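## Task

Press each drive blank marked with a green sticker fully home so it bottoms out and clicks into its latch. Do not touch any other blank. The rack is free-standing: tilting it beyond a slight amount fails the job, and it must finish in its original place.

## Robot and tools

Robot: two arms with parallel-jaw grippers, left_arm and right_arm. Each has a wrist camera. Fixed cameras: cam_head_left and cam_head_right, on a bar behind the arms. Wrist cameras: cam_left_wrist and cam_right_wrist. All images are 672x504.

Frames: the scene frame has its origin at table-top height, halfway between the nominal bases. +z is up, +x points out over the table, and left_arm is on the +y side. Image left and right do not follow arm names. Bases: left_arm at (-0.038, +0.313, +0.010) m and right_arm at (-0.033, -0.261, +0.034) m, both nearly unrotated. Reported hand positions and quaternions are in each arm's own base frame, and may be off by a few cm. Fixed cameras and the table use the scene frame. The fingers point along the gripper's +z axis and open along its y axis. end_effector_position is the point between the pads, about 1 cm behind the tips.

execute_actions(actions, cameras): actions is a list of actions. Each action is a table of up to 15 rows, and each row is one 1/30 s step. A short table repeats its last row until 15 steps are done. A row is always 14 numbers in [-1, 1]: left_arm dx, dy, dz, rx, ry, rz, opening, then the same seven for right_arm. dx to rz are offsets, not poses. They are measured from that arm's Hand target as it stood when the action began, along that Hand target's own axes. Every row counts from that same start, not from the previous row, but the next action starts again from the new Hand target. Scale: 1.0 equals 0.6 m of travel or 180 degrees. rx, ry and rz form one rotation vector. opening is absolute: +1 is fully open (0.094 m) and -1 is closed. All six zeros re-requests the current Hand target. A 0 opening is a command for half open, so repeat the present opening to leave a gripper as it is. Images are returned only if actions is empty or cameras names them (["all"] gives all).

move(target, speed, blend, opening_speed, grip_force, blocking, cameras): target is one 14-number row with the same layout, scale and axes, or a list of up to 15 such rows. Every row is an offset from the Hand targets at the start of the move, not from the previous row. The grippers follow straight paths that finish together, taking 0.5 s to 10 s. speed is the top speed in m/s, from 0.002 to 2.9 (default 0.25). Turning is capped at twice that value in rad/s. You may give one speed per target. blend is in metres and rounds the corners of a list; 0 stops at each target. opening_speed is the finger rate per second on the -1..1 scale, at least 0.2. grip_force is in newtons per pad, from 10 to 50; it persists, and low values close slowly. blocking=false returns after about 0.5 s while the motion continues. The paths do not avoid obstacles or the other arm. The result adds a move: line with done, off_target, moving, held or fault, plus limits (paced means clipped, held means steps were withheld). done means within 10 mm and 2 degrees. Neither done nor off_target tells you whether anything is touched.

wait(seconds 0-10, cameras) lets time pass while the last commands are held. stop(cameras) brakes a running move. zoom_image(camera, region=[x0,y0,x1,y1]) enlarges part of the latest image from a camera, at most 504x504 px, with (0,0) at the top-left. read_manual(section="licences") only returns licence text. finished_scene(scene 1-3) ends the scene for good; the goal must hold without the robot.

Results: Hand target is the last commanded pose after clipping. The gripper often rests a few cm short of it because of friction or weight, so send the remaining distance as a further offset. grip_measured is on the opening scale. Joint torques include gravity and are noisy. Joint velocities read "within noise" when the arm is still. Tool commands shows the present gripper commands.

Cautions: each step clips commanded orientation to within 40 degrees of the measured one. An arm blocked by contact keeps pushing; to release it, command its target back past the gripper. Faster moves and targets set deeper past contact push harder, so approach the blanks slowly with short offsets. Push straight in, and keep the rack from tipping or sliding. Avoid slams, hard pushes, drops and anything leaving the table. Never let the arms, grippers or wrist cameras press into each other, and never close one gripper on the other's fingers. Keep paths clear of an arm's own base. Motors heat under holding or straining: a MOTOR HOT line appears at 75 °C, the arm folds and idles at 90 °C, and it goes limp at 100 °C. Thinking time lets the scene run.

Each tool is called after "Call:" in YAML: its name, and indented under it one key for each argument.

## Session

Call:
execute_actions:
  actions: []

Scene clock: 0.00 s.
left_arm: end_effector_position=(+0.2935, -0.0334, +0.1522) grip_measured=+1.000 end_effector_quat_wxyz=(+0.535, +0.080, +0.740, -0.399) | right_arm: end_effector_position=(+0.3196, -0.0230, +0.1139) grip_measured=+1.000 end_effector_quat_wxyz=(+0.622, -0.102, +0.726, +0.276)
Joint positions: left_arm=[0.495 1.246 0.244 0.672 1.226 -0.222 0.094] | right_arm=[-0.621 1.705 0.217 1.293 -1.171 0.098 0.094]
Joint velocities: within noise
Joint torques (N m): no reading
Motor temperatures (°C): left_arm=[30 32 31 29 33 30 32] | right_arm=[30 33 34 32 30 31 33]
Heat: left arm: 33 °C; right arm: 34 °C.
Hand target: left_arm +0.2948, -0.0321, +0.1579; +0.541, +0.087, +0.737, -0.395 | right_arm +0.3213, -0.0227, +0.1184; +0.626, -0.111, +0.722, +0.273
Tool commands: left_gripper/opening=+1.0 right_gripper/opening=+1.0
camera_calibration:
cam_left_wrist: T_world_to_cam=[[-0.545732, -0.663612, 0.511659, 0.0605729], [-0.685967, 0.00310112, -0.727626, 0.350772], [0.481275, -0.74807, -0.456909, -0.00874788], [0, 0, 0, 1]] pos_world=[0.277885, 0.0325651, 0.220241]
cam_right_wrist: T_world_to_cam=[[0.4902, -0.834883, -0.250349, -0.148862], [-0.532019, -0.059091, -0.844668, 0.302608], [0.690406, 0.547246, -0.47314, -0.0601504], [0, 0, 0, 1]] pos_world=[0.275493, -0.0734838, 0.189876]

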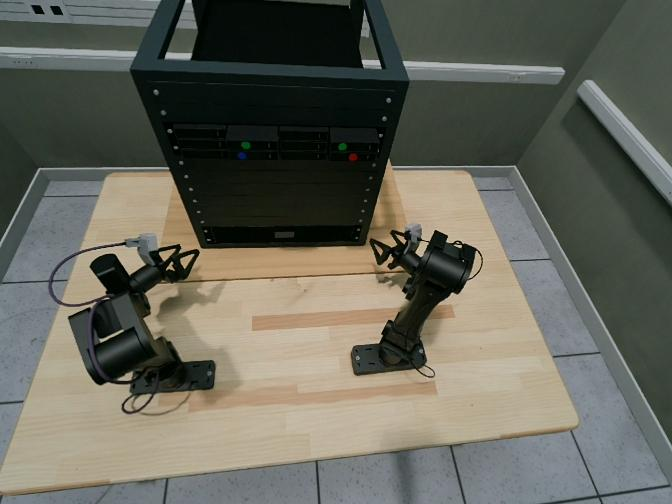

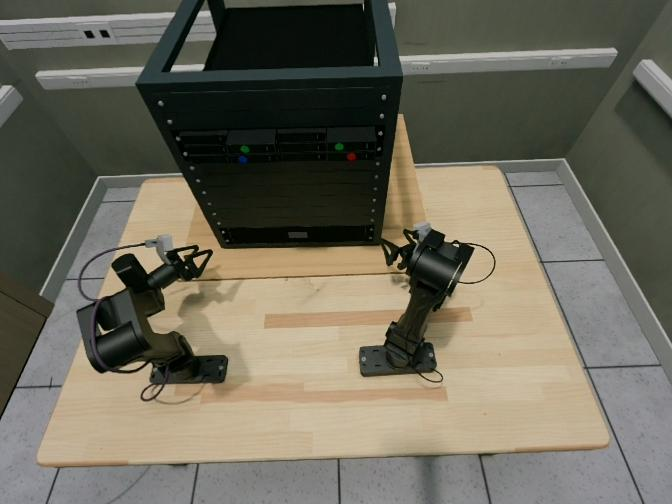

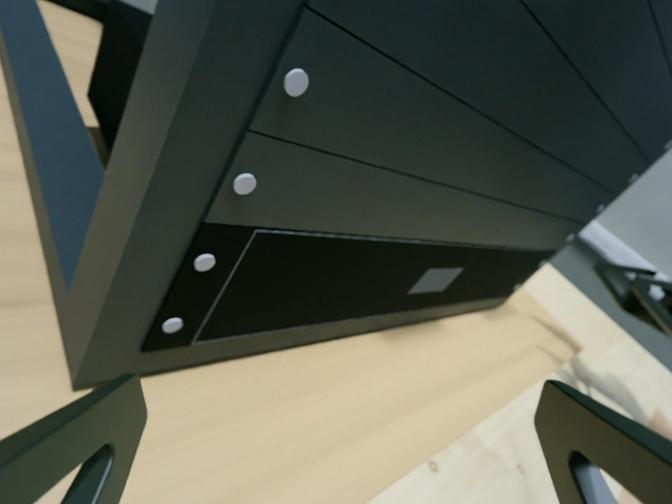

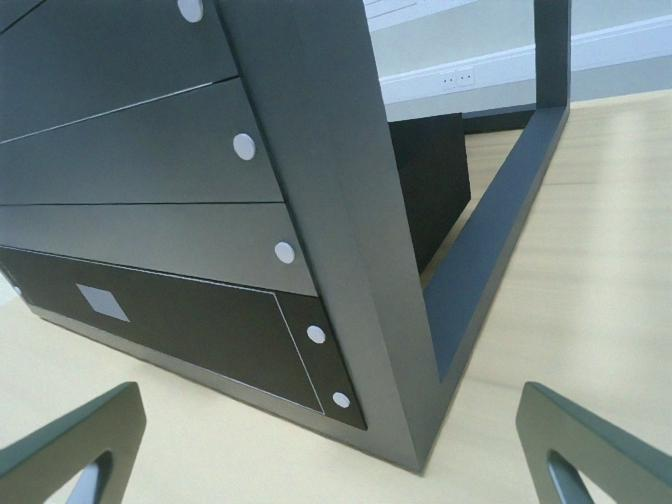

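Call:
zoom_image:
  camera: "cam_head_left"
  region: [160, 110, 400, 260]

Call:
zoom_image:
  camera: "cam_head_right"
  region: [160, 110, 400, 260]

Call:
zoom_image:
  camera: "cam_head_left"
  region: [165, 115, 285, 170]

Call:
zoom_image:
  camera: "cam_head_left"
  region: [270, 115, 390, 170]

Call:
zoom_image:
  camera: "cam_head_right"
  region: [170, 115, 290, 170]

Call:
zoom_image:
  camera: "cam_head_right"
  region: [270, 115, 390, 170]

Scaled by 2.100.

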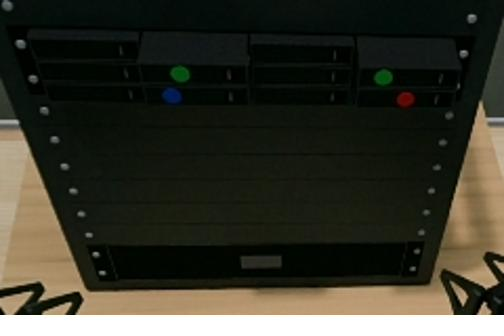

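Scaled by 2.100.

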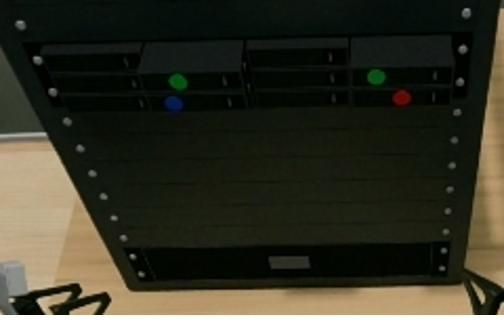

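Scaled by 4.200.

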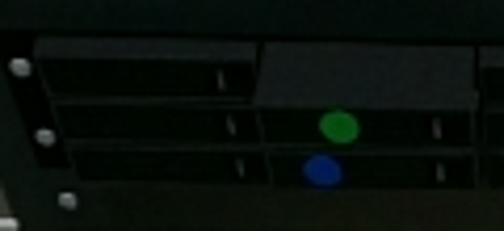

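Scaled by 4.200.

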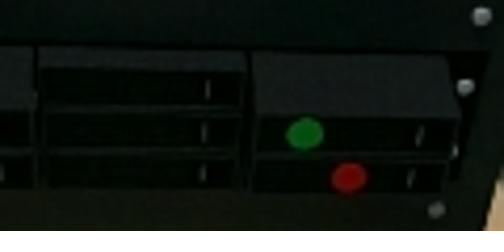

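Scaled by 4.200.

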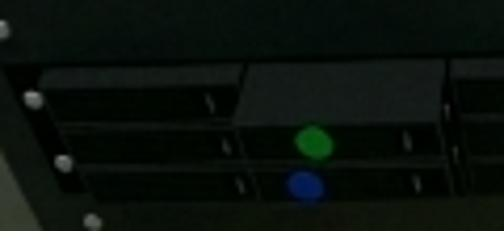

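Scaled by 4.200.

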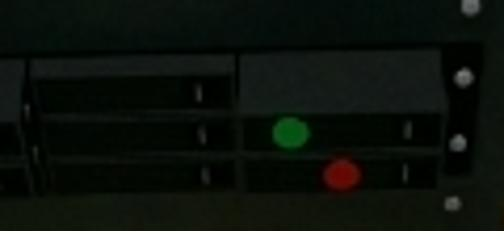

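Call:
move:
  target:
    - [-0.18118,-0.24507,0.06542,-0.0676,-0.0754,-0.1784,-1,-0.21313,0.18122,-0.0123,0.08,-0.0599,0.2157,-1]
    - [-0.37188,-0.48303,0.17907,-0.13516,-0.1508,-0.35689,-1,-0.49357,0.36262,0.02648,0.15995,-0.11989,0.43135,-1]
  speed: [0.35,0.3]
  blend: [0.03,0]
  opening_speed: 1.0
  cameras: ["cam_left_wrist","cam_right_wrist"]

Scene clock: 71.43 s.
left_arm: end_effector_position=(+0.3003, -0.2418, +0.4823) grip_measured=-0.991 end_effector_quat_wxyz=(+0.394, -0.501, +0.595, -0.490) | right_arm: end_effector_position=(+0.2869, +0.1201, +0.4504) grip_measured=-0.978 end_effector_quat_wxyz=(+0.436, +0.547, +0.561, +0.443)
Joint positions: left_arm=[-1.026 1.43 1.886 -0.765 -0.807 -1.82 0] | right_arm=[0.801 1.097 1.546 -0.768 0.755 1.789 0.001]
Joint torques (N m): left_arm=[-0.23 -4.45 8.47 1.3 -0.44 -0.06] | right_arm=[0.42 -0.7 8.76 0.85 0.32 0.07]
Heat: left arm: 33 °C; right arm: 36 °C.
Hand target: left_arm +0.3009, -0.2329, +0.4819; +0.406, -0.510, +0.593, -0.472 | right_arm +0.2824, +0.1119, +0.4585; +0.440, +0.554, +0.553, +0.440
Off the commanded pose: left_arm 0.009 m, 3 deg | right_arm 0.012 m, 1 deg.
move: off_target (left_arm, right_arm)
camera_calibration:
cam_left_wrist: T_world_to_cam=[[0.207796, -0.011885, 0.9781, -0.536554], [-0.574404, -0.810849, 0.112179, -0.0391428], [0.791758, -0.585135, -0.175318, -0.20664], [0, 0, 0, 1]] pos_world=[0.252619, -0.159028, 0.492966]
cam_right_wrist: T_world_to_cam=[[-0.234196, -0.0330844, -0.971626, 0.507336], [-0.430902, 0.899422, 0.0732365, 0.0203522], [0.871479, 0.435827, -0.224897, -0.107095], [0, 0, 0, 1]] pos_world=[0.220917, 0.0451547, 0.467365]
Images, in order (width x height): cam_left_wrist 672x504, cam_right_wrist 672x504.

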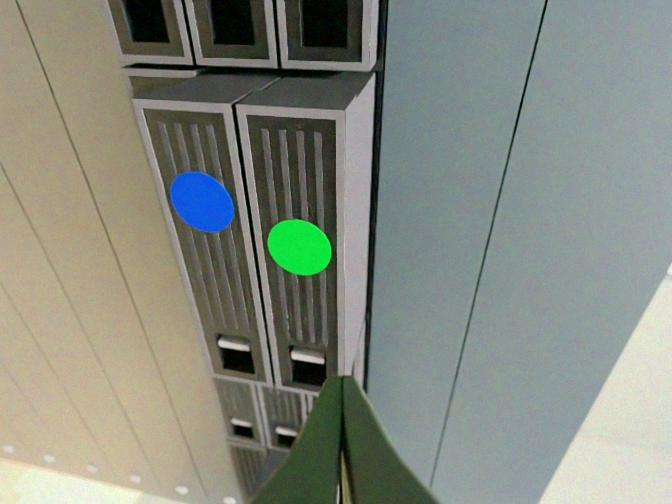

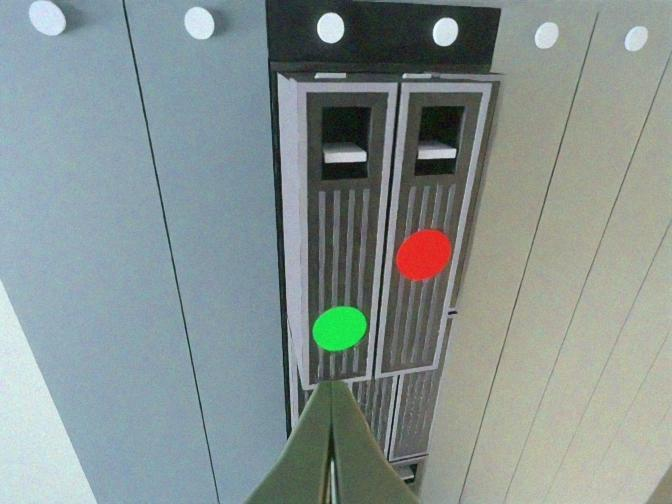

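Call:
zoom_image:
  camera: "cam_left_wrist"
  region: [120, 60, 400, 270]

Call:
zoom_image:
  camera: "cam_left_wrist"
  region: [180, 250, 460, 460]

Call:
zoom_image:
  camera: "cam_right_wrist"
  region: [250, 50, 530, 260]

Call:
zoom_image:
  camera: "cam_right_wrist"
  region: [220, 260, 500, 470]

Scaled by 1.800.

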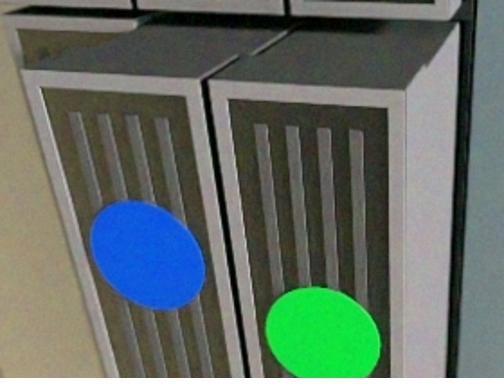

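Scaled by 1.800.

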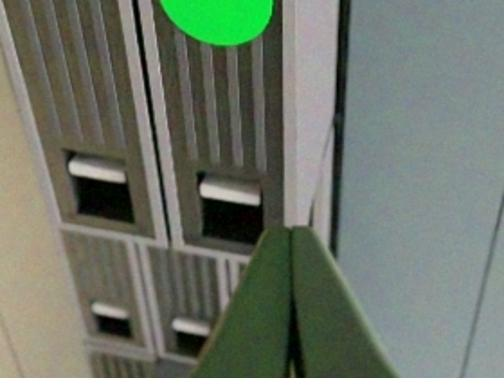

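Scaled by 1.800.

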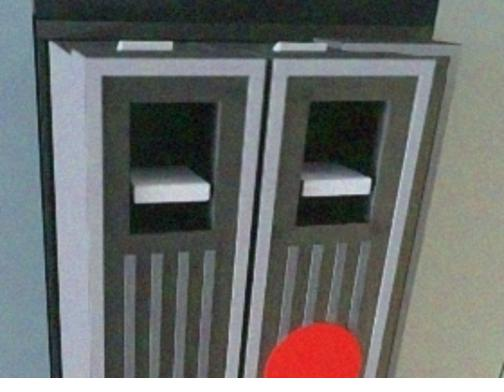

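Scaled by 1.800.

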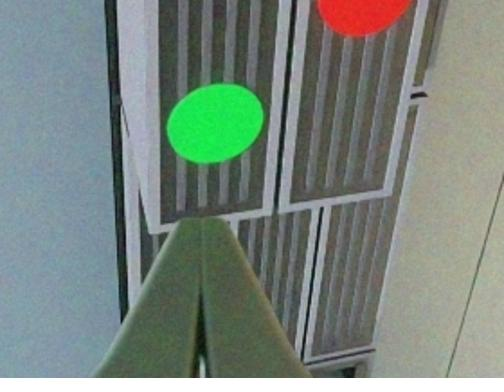

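Call:
move:
  target: [-0.00482,0.0177,0.03447,0,0,0,-1,-0.02083,-0.0103,0.03317,0,0,0,-1]
  speed: 0.1
  cameras: ["cam_left_wrist","cam_right_wrist"]

Scene clock: 102.90 s.
left_arm: end_effector_position=(+0.3159, -0.2334, +0.4615) grip_measured=-0.991 end_effector_quat_wxyz=(+0.402, -0.512, +0.600, -0.464) | right_arm: end_effector_position=(+0.3024, +0.1012, +0.4394) grip_measured=-0.978 end_effector_quat_wxyz=(+0.435, +0.561, +0.561, +0.426)
Joint positions: left_arm=[-0.97 1.43 1.827 -0.752 -0.788 -1.82 0] | right_arm=[0.671 1.096 1.52 -0.755 0.654 1.767 0.001]
Joint torques (N m): left_arm=[0.23 -5.52 6.17 2.18 -0.11 0.21] | right_arm=[-0.46 -2.24 5.3 1.6 0.04 -0.18]
Heat: left arm: 34 °C; right arm: 38 °C.
Hand target: left_arm +0.3189, -0.2327, +0.4669; +0.406, -0.510, +0.593, -0.472 | right_arm +0.3004, +0.0994, +0.4480; +0.440, +0.554, +0.553, +0.440
Off the commanded pose: left_arm 0.006 m, 1 deg | right_arm 0.009 m, 2 deg.
move: done
camera_calibration:
cam_left_wrist: T_world_to_cam=[[0.237863, -0.037466, 0.970576, -0.531302], [-0.541226, -0.83486, 0.100413, -0.0316195], [0.806533, -0.549185, -0.21886, -0.194017], [0, 0, 0, 1]] pos_world=[0.265745, -0.152855, 0.476382]
cam_right_wrist: T_world_to_cam=[[-0.264253, -0.0309518, -0.963957, 0.505059], [-0.401767, 0.912166, 0.080849, 0.0313563], [0.876786, 0.408651, -0.253478, -0.101167], [0, 0, 0, 1]] pos_world=[0.234763, 0.0283724, 0.458677]
Images, in order (width x height): cam_left_wrist 672x504, cam_right_wrist 672x504.

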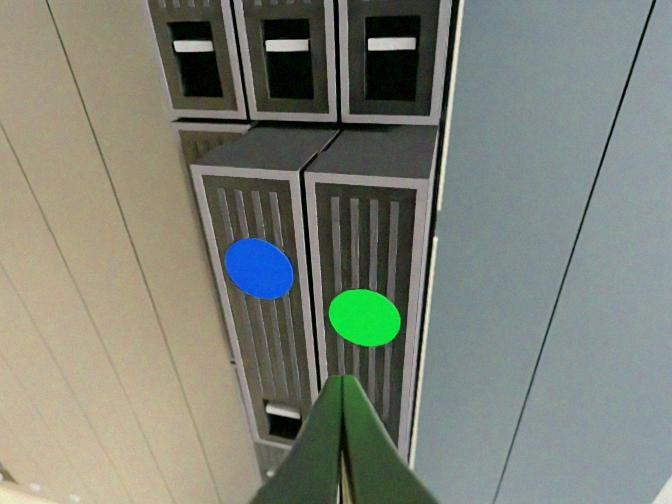

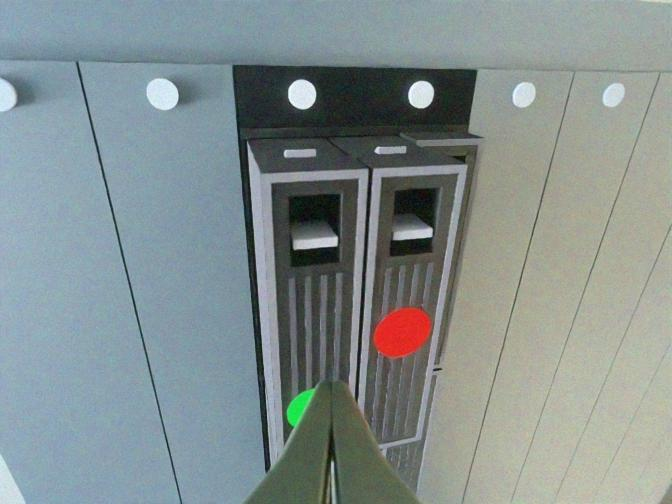

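Call:
zoom_image:
  camera: "cam_right_wrist"
  region: [220, 290, 460, 470]

Call:
zoom_image:
  camera: "cam_left_wrist"
  region: [230, 280, 470, 460]

Scaled by 2.100.

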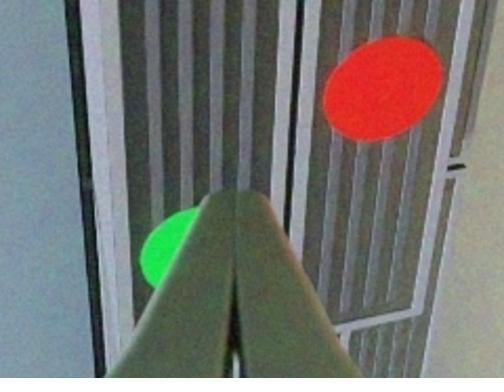

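Scaled by 2.100.

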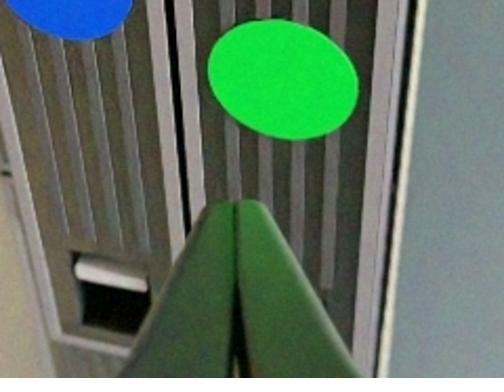

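Call:
move:
  target: [-0.00938,-0.0227,0.05385,0,0,0,-1,-0.00167,0.02449,0.05421,0,0,0,-1]
  speed: 0.06
  cameras: ["cam_left_wrist","cam_right_wrist"]

Scene clock: 112.60 s.
left_arm: end_effector_position=(+0.3496, -0.2318, +0.4589) grip_measured=-0.991 end_effector_quat_wxyz=(+0.400, -0.514, +0.605, -0.457) | right_arm: end_effector_position=(+0.3350, +0.0989, +0.4312) grip_measured=-0.978 end_effector_quat_wxyz=(+0.431, +0.564, +0.569, +0.415)
Joint positions: left_arm=[-0.864 1.501 1.887 -0.731 -0.688 -1.78 0] | right_arm=[0.553 1.172 1.539 -0.705 0.54 1.727 0.001]
Joint torques (N m): left_arm=[0.31 -5.34 8.99 2.22 -0.07 0.26] | right_arm=[-0.39 -1.89 9.25 1.63 0.01 -0.16]
Motor temperatures (°C): left_arm=[30 32 33 34 33 30 33] | right_arm=[30 33 37 37 31 31 35]
Heat: left arm: 34 °C; right arm: 37 °C.
Hand target: left_arm +0.3539, -0.2323, +0.4729; +0.406, -0.510, +0.593, -0.472 | right_arm +0.3354, +0.0983, +0.4550; +0.440, +0.554, +0.553, +0.440
Off the commanded pose: left_arm 0.015 m, 2 deg | right_arm 0.024 m, 4 deg.
move: off_target (left_arm, right_arm)
camera_calibration:
cam_left_wrist: T_world_to_cam=[[0.253305, -0.0459139, 0.966296, -0.542132], [-0.537992, -0.836845, 0.101266, -0.0138611], [0.803991, -0.545511, -0.236678, -0.210921], [0, 0, 0, 1]] pos_world=[0.299446, -0.15155, 0.475343]
cam_right_wrist: T_world_to_cam=[[-0.290606, -0.0419655, -0.955922, 0.512254], [-0.399628, 0.913056, 0.0814058, 0.0462507], [0.869394, 0.40567, -0.28211, -0.115674], [0, 0, 0, 1]] pos_world=[0.267913, 0.026193, 0.453277]
Images, in order (width x height): cam_left_wrist 672x504, cam_right_wrist 672x504.

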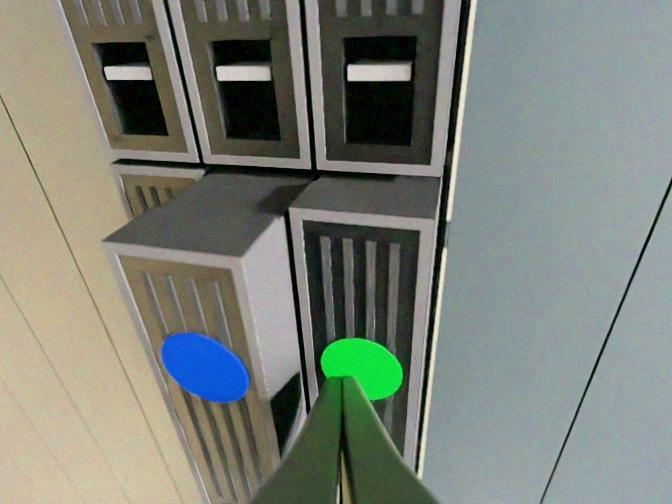

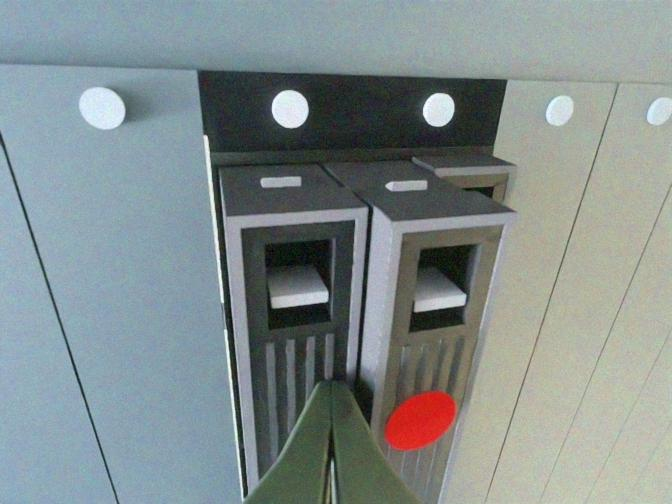

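Call:
move:
  target: [0.00111,-0.01148,-0.00942,0,0,0,-1,0,0.01137,-0.0095,0,0,0,-1]
  speed: 0.06
  cameras: ["cam_left_wrist","cam_right_wrist"]

Scene clock: 117.67 s.
left_arm: end_effector_position=(+0.3500, -0.2323, +0.4751) grip_measured=-0.991 end_effector_quat_wxyz=(+0.400, -0.514, +0.593, -0.473) | right_arm: end_effector_position=(+0.3348, +0.0987, +0.4477) grip_measured=-0.978 end_effector_quat_wxyz=(+0.434, +0.562, +0.558, +0.430)
Joint positions: left_arm=[-0.864 1.516 1.942 -0.731 -0.688 -1.78 0] | right_arm=[0.553 1.183 1.587 -0.705 0.54 1.727 0.001]
Joint torques (N m): left_arm=[-0.29 -5.27 8.76 1.75 -0.17 0.18] | right_arm=[0.24 -1.77 9.13 1.29 0.07 -0.17]
Heat: left arm: 35 °C; right arm: 38 °C.
Hand target: left_arm +0.3499, -0.2324, +0.4809; +0.406, -0.510, +0.593, -0.472 | right_arm +0.3314, +0.0984, +0.4630; +0.440, +0.554, +0.553, +0.440
Off the commanded pose: left_arm 0.006 m, 1 deg | right_arm 0.016 m, 2 deg.
move: off_target (right_arm)
camera_calibration:
cam_left_wrist: T_world_to_cam=[[0.228186, -0.0165123, 0.973478, -0.545733], [-0.540765, -0.833601, 0.112617, -0.0192856], [0.809633, -0.55212, -0.199145, -0.229051], [0, 0, 0, 1]] pos_world=[0.299546, -0.151551, 0.487816]
cam_right_wrist: T_world_to_cam=[[-0.260503, -0.0233804, -0.96519, 0.520105], [-0.402182, 0.911467, 0.0864691, 0.043619], [0.877717, 0.410707, -0.246843, -0.12991], [0, 0, 0, 1]] pos_world=[0.267056, 0.0257581, 0.466161]
Images, in order (width x height): cam_left_wrist 672x504, cam_right_wrist 672x504.

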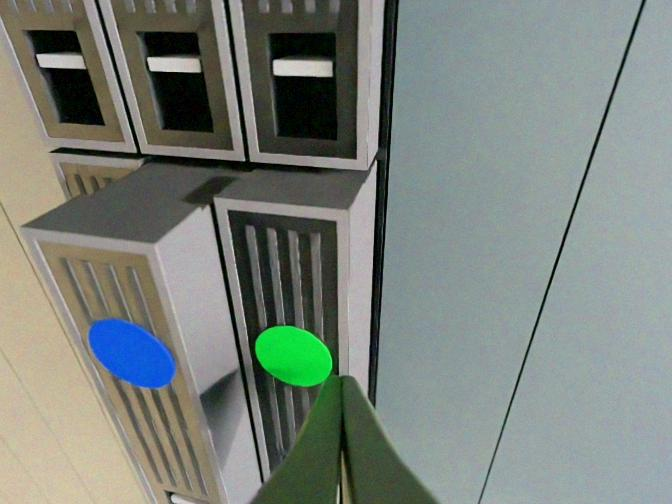

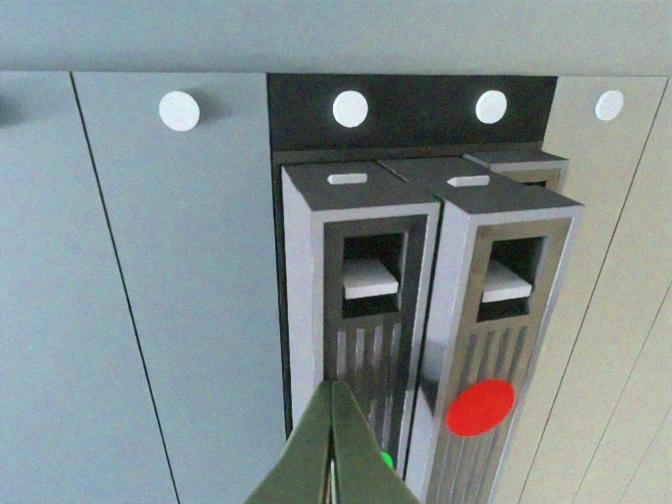

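Call:
zoom_image:
  camera: "cam_left_wrist"
  region: [190, 300, 430, 480]

Call:
zoom_image:
  camera: "cam_right_wrist"
  region: [240, 300, 480, 480]

Scaled by 2.100.

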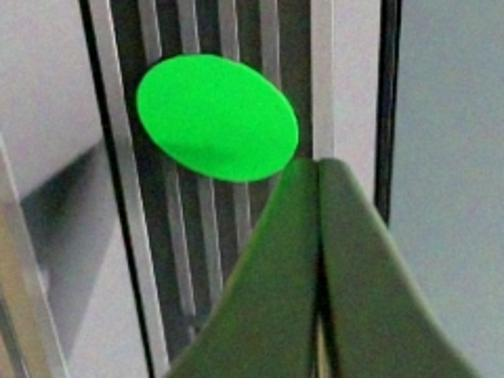

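Scaled by 2.100.

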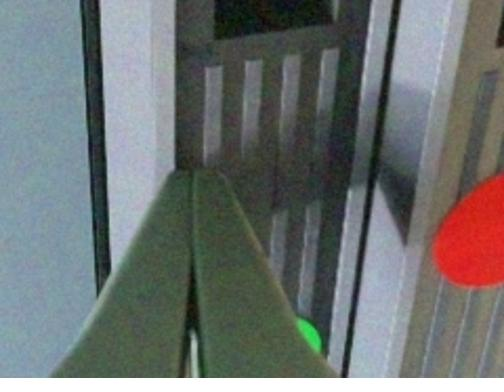

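Call:
move:
  target: [0.00075,0.01573,-0.00145,0,0,0,-1,-0.00083,0.00675,0.02923,0,0,0,-1]
  speed: 0.06
  cameras: ["cam_left_wrist","cam_right_wrist"]

Scene clock: 127.57 s.
left_arm: end_effector_position=(+0.3497, -0.2387, +0.4585) grip_measured=-0.991 end_effector_quat_wxyz=(+0.398, -0.511, +0.608, -0.459) | right_arm: end_effector_position=(+0.3494, +0.0999, +0.4393) grip_measured=-0.978 end_effector_quat_wxyz=(+0.429, +0.564, +0.569, +0.417)
Joint positions: left_arm=[-0.875 1.516 1.901 -0.731 -0.688 -1.78 0] | right_arm=[0.517 1.228 1.604 -0.705 0.504 1.715 0.001]
Joint torques (N m): left_arm=[-0.31 -8.43 6.27 2.13 -0.25 0.14] | right_arm=[-0.4 -2.4 9.52 1.58 0.02 -0.16]
Heat: left arm: 35 °C; right arm: 39 °C.
Hand target: left_arm +0.3469, -0.2324, +0.4719; +0.406, -0.510, +0.593, -0.472 | right_arm +0.3494, +0.0978, +0.4630; +0.441, +0.554, +0.553, +0.440
Off the commanded pose: left_arm 0.015 m, 2 deg | right_arm 0.024 m, 4 deg.
move: off_target (left_arm, right_arm)
camera_calibration:
cam_left_wrist: T_world_to_cam=[[0.253743, -0.0497359, 0.965992, -0.543098], [-0.546873, -0.831119, 0.100859, -0.0148596], [0.797838, -0.553867, -0.23809, -0.21415], [0, 0, 0, 1]] pos_world=[0.300539, -0.157972, 0.475141]
cam_right_wrist: T_world_to_cam=[[-0.28892, -0.0392493, -0.956548, 0.523623], [-0.402167, 0.911699, 0.0840634, 0.0502711], [0.868785, 0.40898, -0.279193, -0.127774], [0, 0, 0, 1]] pos_world=[0.282511, 0.0269767, 0.460971]
Images, in order (width x height): cam_left_wrist 672x504, cam_right_wrist 672x504.

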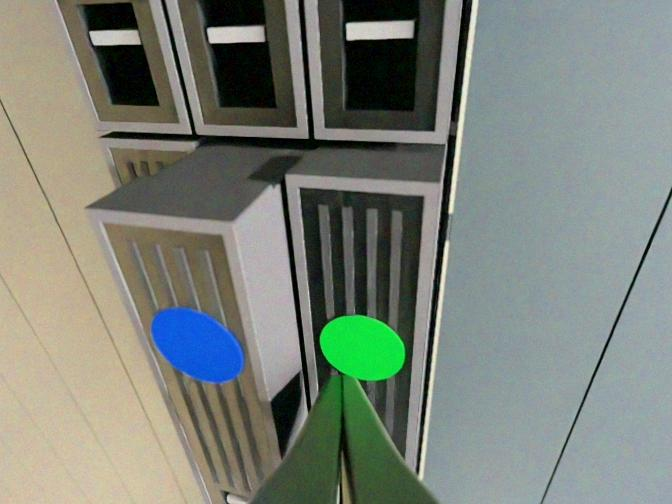

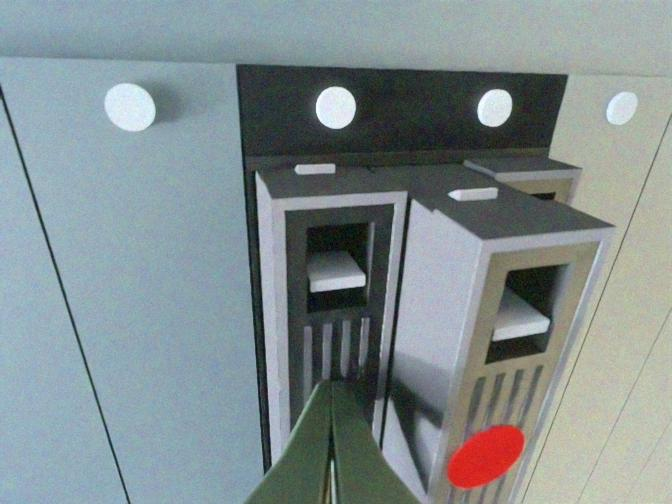

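Call:
move:
  target: [-0.00581,-0.0179,0.03303,0,0,0,-1,-0.001,0.014,0.03098,0,0,0,-1]
  speed: 0.06
  cameras: ["cam_left_wrist","cam_right_wrist"]

Scene clock: 132.10 s.
left_arm: end_effector_position=(+0.3637, -0.2315, +0.4681) grip_measured=-0.991 end_effector_quat_wxyz=(+0.401, -0.515, +0.600, -0.463) | right_arm: end_effector_position=(+0.3627, +0.0994, +0.4446) grip_measured=-0.978 end_effector_quat_wxyz=(+0.427, +0.563, +0.570, +0.420)
Joint positions: left_arm=[-0.826 1.545 1.956 -0.731 -0.653 -1.765 0] | right_arm=[0.479 1.274 1.656 -0.705 0.459 1.703 0.001]
Joint torques (N m): left_arm=[0.62 -5.55 8.7 2.1 -0.03 0.27] | right_arm=[-0.87 -1.42 9.62 1.73 -0.01 -0.17]
Heat: left arm: 35 °C; right arm: 39 °C.
Hand target: left_arm +0.3689, -0.2322, +0.4779; +0.406, -0.510, +0.593, -0.472 | right_arm +0.3694, +0.0972, +0.4670; +0.441, +0.554, +0.553, +0.440
Off the commanded pose: left_arm 0.011 m, 2 deg | right_arm 0.023 m, 4 deg.
move: off_target (left_arm, right_arm)
camera_calibration:
cam_left_wrist: T_world_to_cam=[[0.243879, -0.0341827, 0.969203, -0.549751], [-0.53779, -0.836411, 0.105824, -0.00899741], [0.807034, -0.547036, -0.222366, -0.228011], [0, 0, 0, 1]] pos_world=[0.313247, -0.151048, 0.483071]
cam_right_wrist: T_world_to_cam=[[-0.289696, -0.0376489, -0.956378, 0.532564], [-0.408515, 0.908502, 0.087979, 0.0563826], [0.865558, 0.416182, -0.27857, -0.137482], [0, 0, 0, 1]] pos_world=[0.296314, 0.0260442, 0.466074]
Images, in order (width x height): cam_left_wrist 672x504, cam_right_wrist 672x504.

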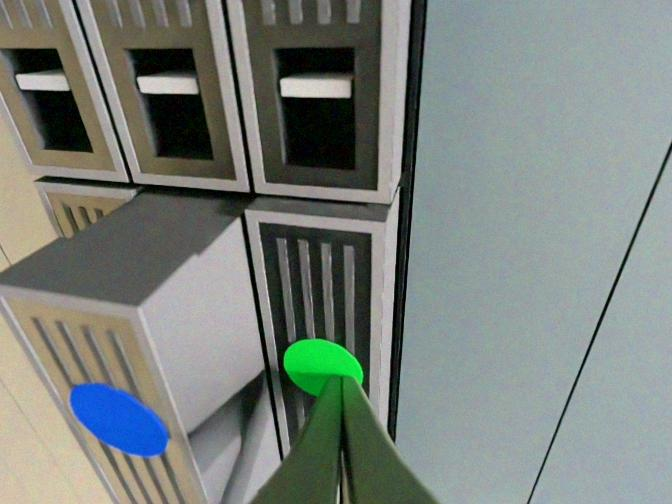

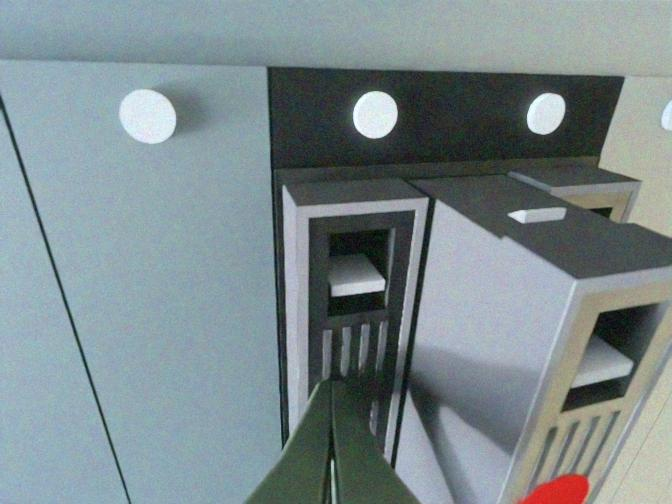

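Call:
zoom_image:
  camera: "cam_right_wrist"
  region: [260, 140, 672, 420]

Call:
zoom_image:
  camera: "cam_left_wrist"
  region: [0, 120, 430, 420]

Scaled by 1.223.

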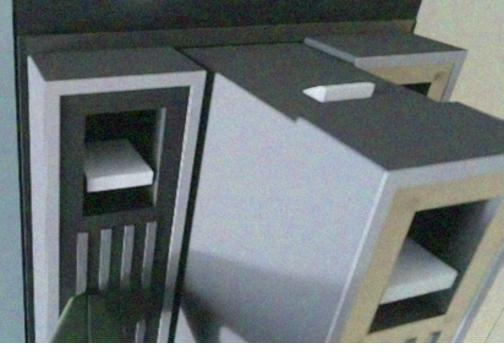

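Scaled by 1.172.

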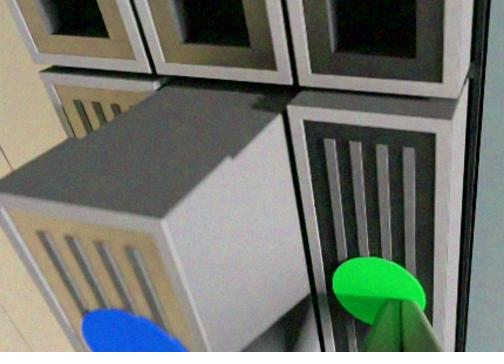

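Call:
move:
  target:
    - [0,0,0,0,0,0,-1,-0.0003,0.003,0.01299,0,0,0,-1]
    - [-0.00457,-0.0063,0.02725,0,0,0,-1,0.00433,-0.03187,-0.13803,0,0,0,-1]
  speed: [0.05,0.12]
  cameras: ["cam_left_wrist","cam_right_wrist"]

Scene clock: 142.77 s.
left_arm: end_effector_position=(+0.3708, -0.2338, +0.4715) grip_measured=-0.991 end_effector_quat_wxyz=(+0.394, -0.510, +0.604, -0.469) | right_arm: end_effector_position=(+0.2876, +0.1054, +0.4748) grip_measured=-0.978 end_effector_quat_wxyz=(+0.437, +0.547, +0.549, +0.456)
Joint positions: left_arm=[-0.802 1.567 1.99 -0.732 -0.606 -1.754 0] | right_arm=[0.734 1.103 1.631 -0.793 0.694 1.762 0.001]
Joint torques (N m): left_arm=[1.92 -4 8.91 2.29 -0.07 0.28] | right_arm=[0.62 -1.09 4.74 0.91 0.29 0.08]
Heat: left arm: 36 °C; right arm: 40 °C.
Hand target: left_arm +0.3859, -0.2320, +0.4779; +0.406, -0.510, +0.593, -0.472 | right_arm +0.2844, +0.0999, +0.4669; +0.441, +0.554, +0.553, +0.440
Off the commanded pose: left_arm 0.017 m, 2 deg | right_arm 0.010 m, 2 deg.
move: off_target (left_arm)
camera_calibration:
cam_left_wrist: T_world_to_cam=[[0.243476, -0.0327267, 0.969355, -0.554519], [-0.556352, -0.823372, 0.111942, -0.000438934], [0.794476, -0.566558, -0.218679, -0.23596], [0, 0, 0, 1]] pos_world=[0.322232, -0.152194, 0.485975]
cam_right_wrist: T_world_to_cam=[[-0.207304, -0.00884765, -0.978237, 0.523491], [-0.429899, 0.899056, 0.0829708, 0.0271905], [0.878756, 0.437743, -0.190181, -0.114549], [0, 0, 0, 1]] pos_world=[0.220871, 0.030329, 0.488057]
Images, in order (width x height): cam_left_wrist 672x504, cam_right_wrist 672x504.

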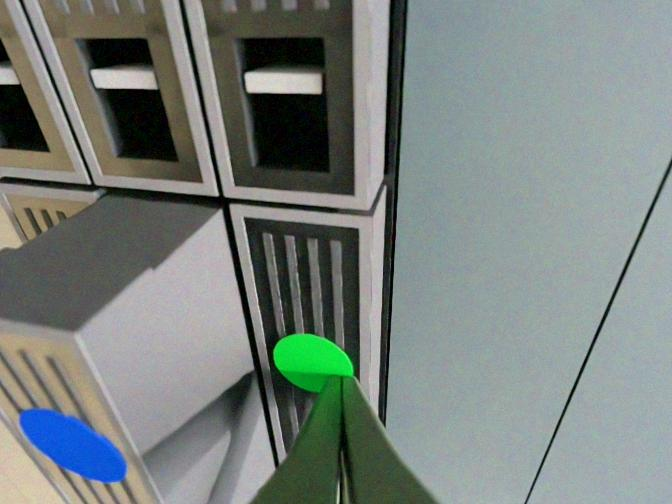

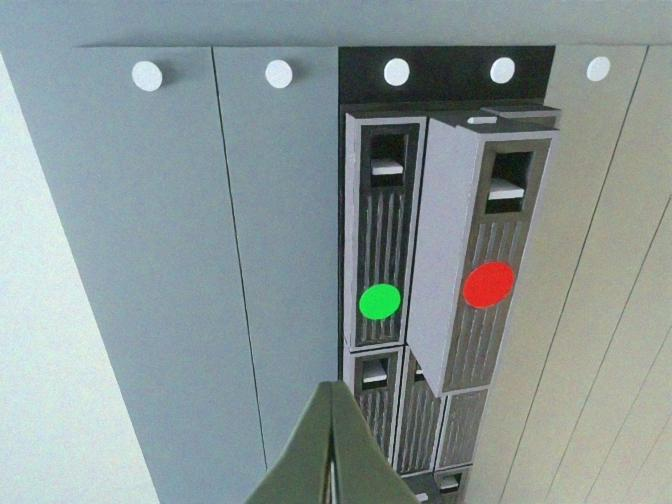

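Call:
move:
  target: [0.02655,0.03702,-0.16032,0,0,0,-1,0,0,0,0,0,0,-1]
  speed: 0.12
  cameras: ["cam_head_left","cam_left_wrist","cam_right_wrist"]

Call:
zoom_image:
  camera: "cam_right_wrist"
  region: [320, 90, 580, 310]

Call:
zoom_image:
  camera: "cam_right_wrist"
  region: [320, 290, 520, 480]

Scene clock: 146.37 s.
left_arm: end_effector_position=(+0.2896, -0.2478, +0.4792) grip_measured=-0.991 end_effector_quat_wxyz=(+0.393, -0.503, +0.595, -0.489) | right_arm: end_effector_position=(+0.2876, +0.1053, +0.4747) grip_measured=-0.978 end_effector_quat_wxyz=(+0.437, +0.547, +0.549, +0.456)
Joint positions: left_arm=[-1.076 1.43 1.881 -0.783 -0.856 -1.85 0] | right_arm=[0.734 1.103 1.631 -0.794 0.694 1.762 0.001]
Joint torques (N m): left_arm=[-0.4 -7.16 6.23 1.21 -0.56 -0.08] | right_arm=[0.47 -1.16 4.78 0.91 0.26 0.07]
Heat: left arm: 36 °C; right arm: 40 °C.
Hand target: left_arm +0.2859, -0.2329, +0.4779; +0.406, -0.510, +0.593, -0.472 | right_arm +0.2844, +0.0999, +0.4669; +0.440, +0.554, +0.553, +0.440
Off the commanded pose: left_arm 0.015 m, 3 deg | right_arm 0.010 m, 2 deg.
move: off_target (left_arm)
camera_calibration:
cam_left_wrist: T_world_to_cam=[[0.211596, -0.0103647, 0.977302, -0.531718], [-0.572307, -0.811893, 0.1153, -0.0521593], [0.79227, -0.583714, -0.177725, -0.200895], [0, 0, 0, 1]] pos_world=[0.241821, -0.165124, 0.489959]
cam_right_wrist: T_world_to_cam=[[-0.207569, -0.00873621, -0.978181, 0.52352], [-0.429762, 0.899104, 0.0831649, 0.0270638], [0.878761, 0.437647, -0.19038, -0.11445], [0, 0, 0, 1]] pos_world=[0.220872, 0.0303293, 0.488058]
Images, in order (width x height): cam_head_left 672x504, cam_left_wrist 672x504, cam_right_wrist 672x504.

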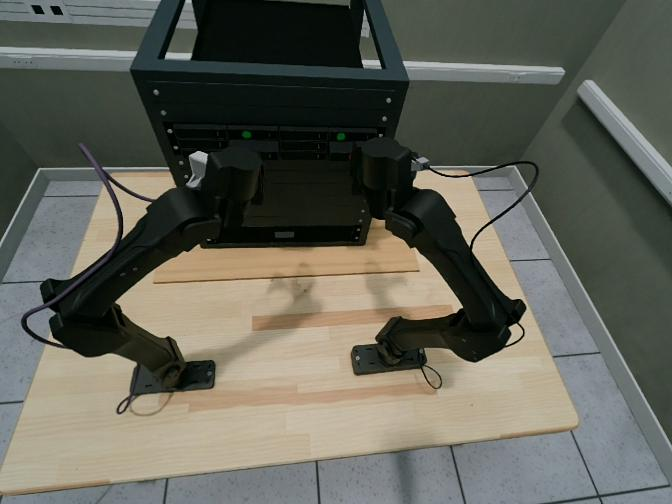

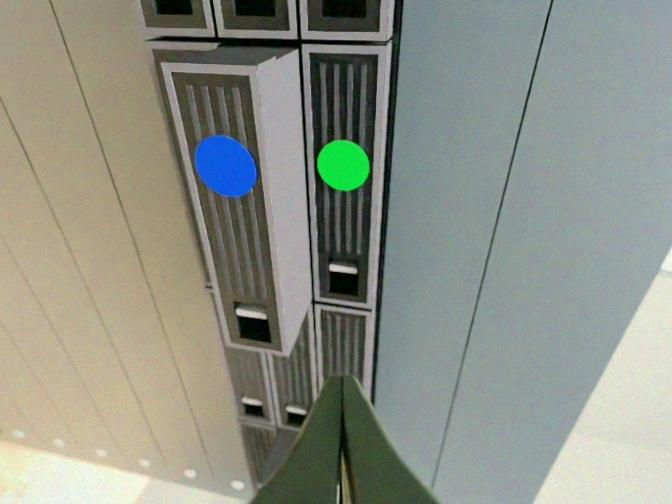

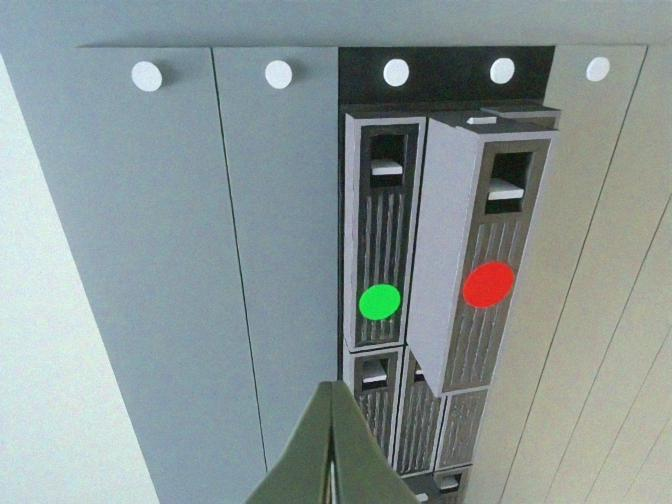

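Scaled by 1.938.

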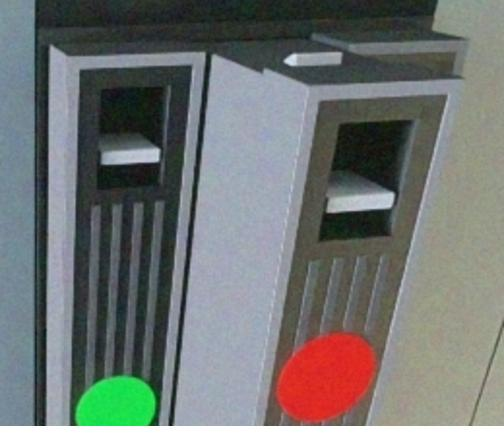

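Scaled by 2.520.

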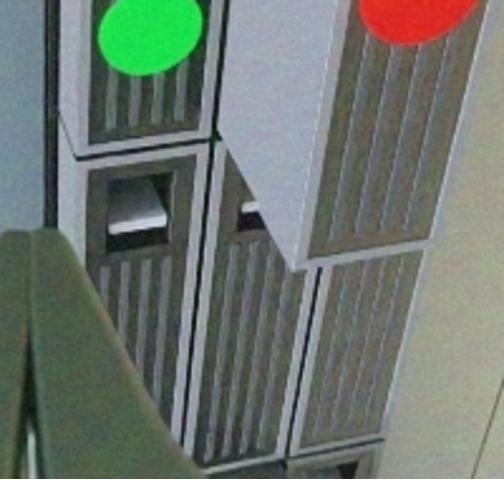

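Call:
zoom_image:
  camera: "cam_right_wrist"
  region: [335, 315, 425, 385]

Call:
zoom_image:
  camera: "cam_left_wrist"
  region: [270, 270, 400, 350]

Call:
zoom_image:
  camera: "cam_left_wrist"
  region: [280, 10, 410, 90]

Scaled by 5.600.

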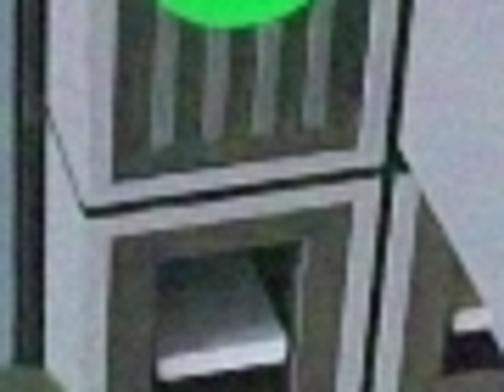

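Scaled by 3.877.

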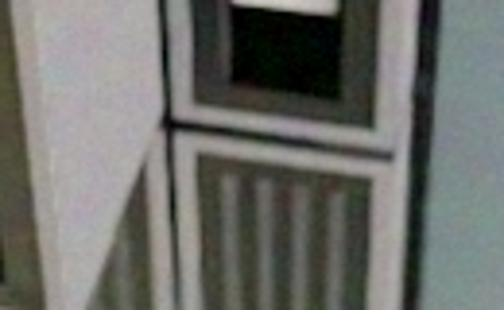

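Scaled by 3.877.

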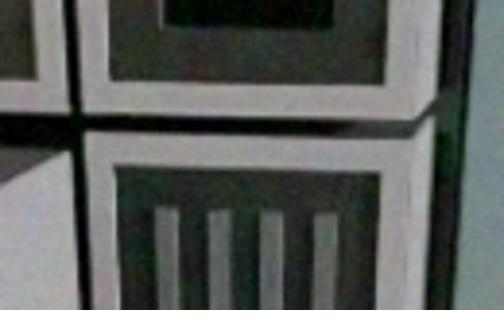

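Call:
finished_scene:
  scene: 3

The scene is finished: the task was done.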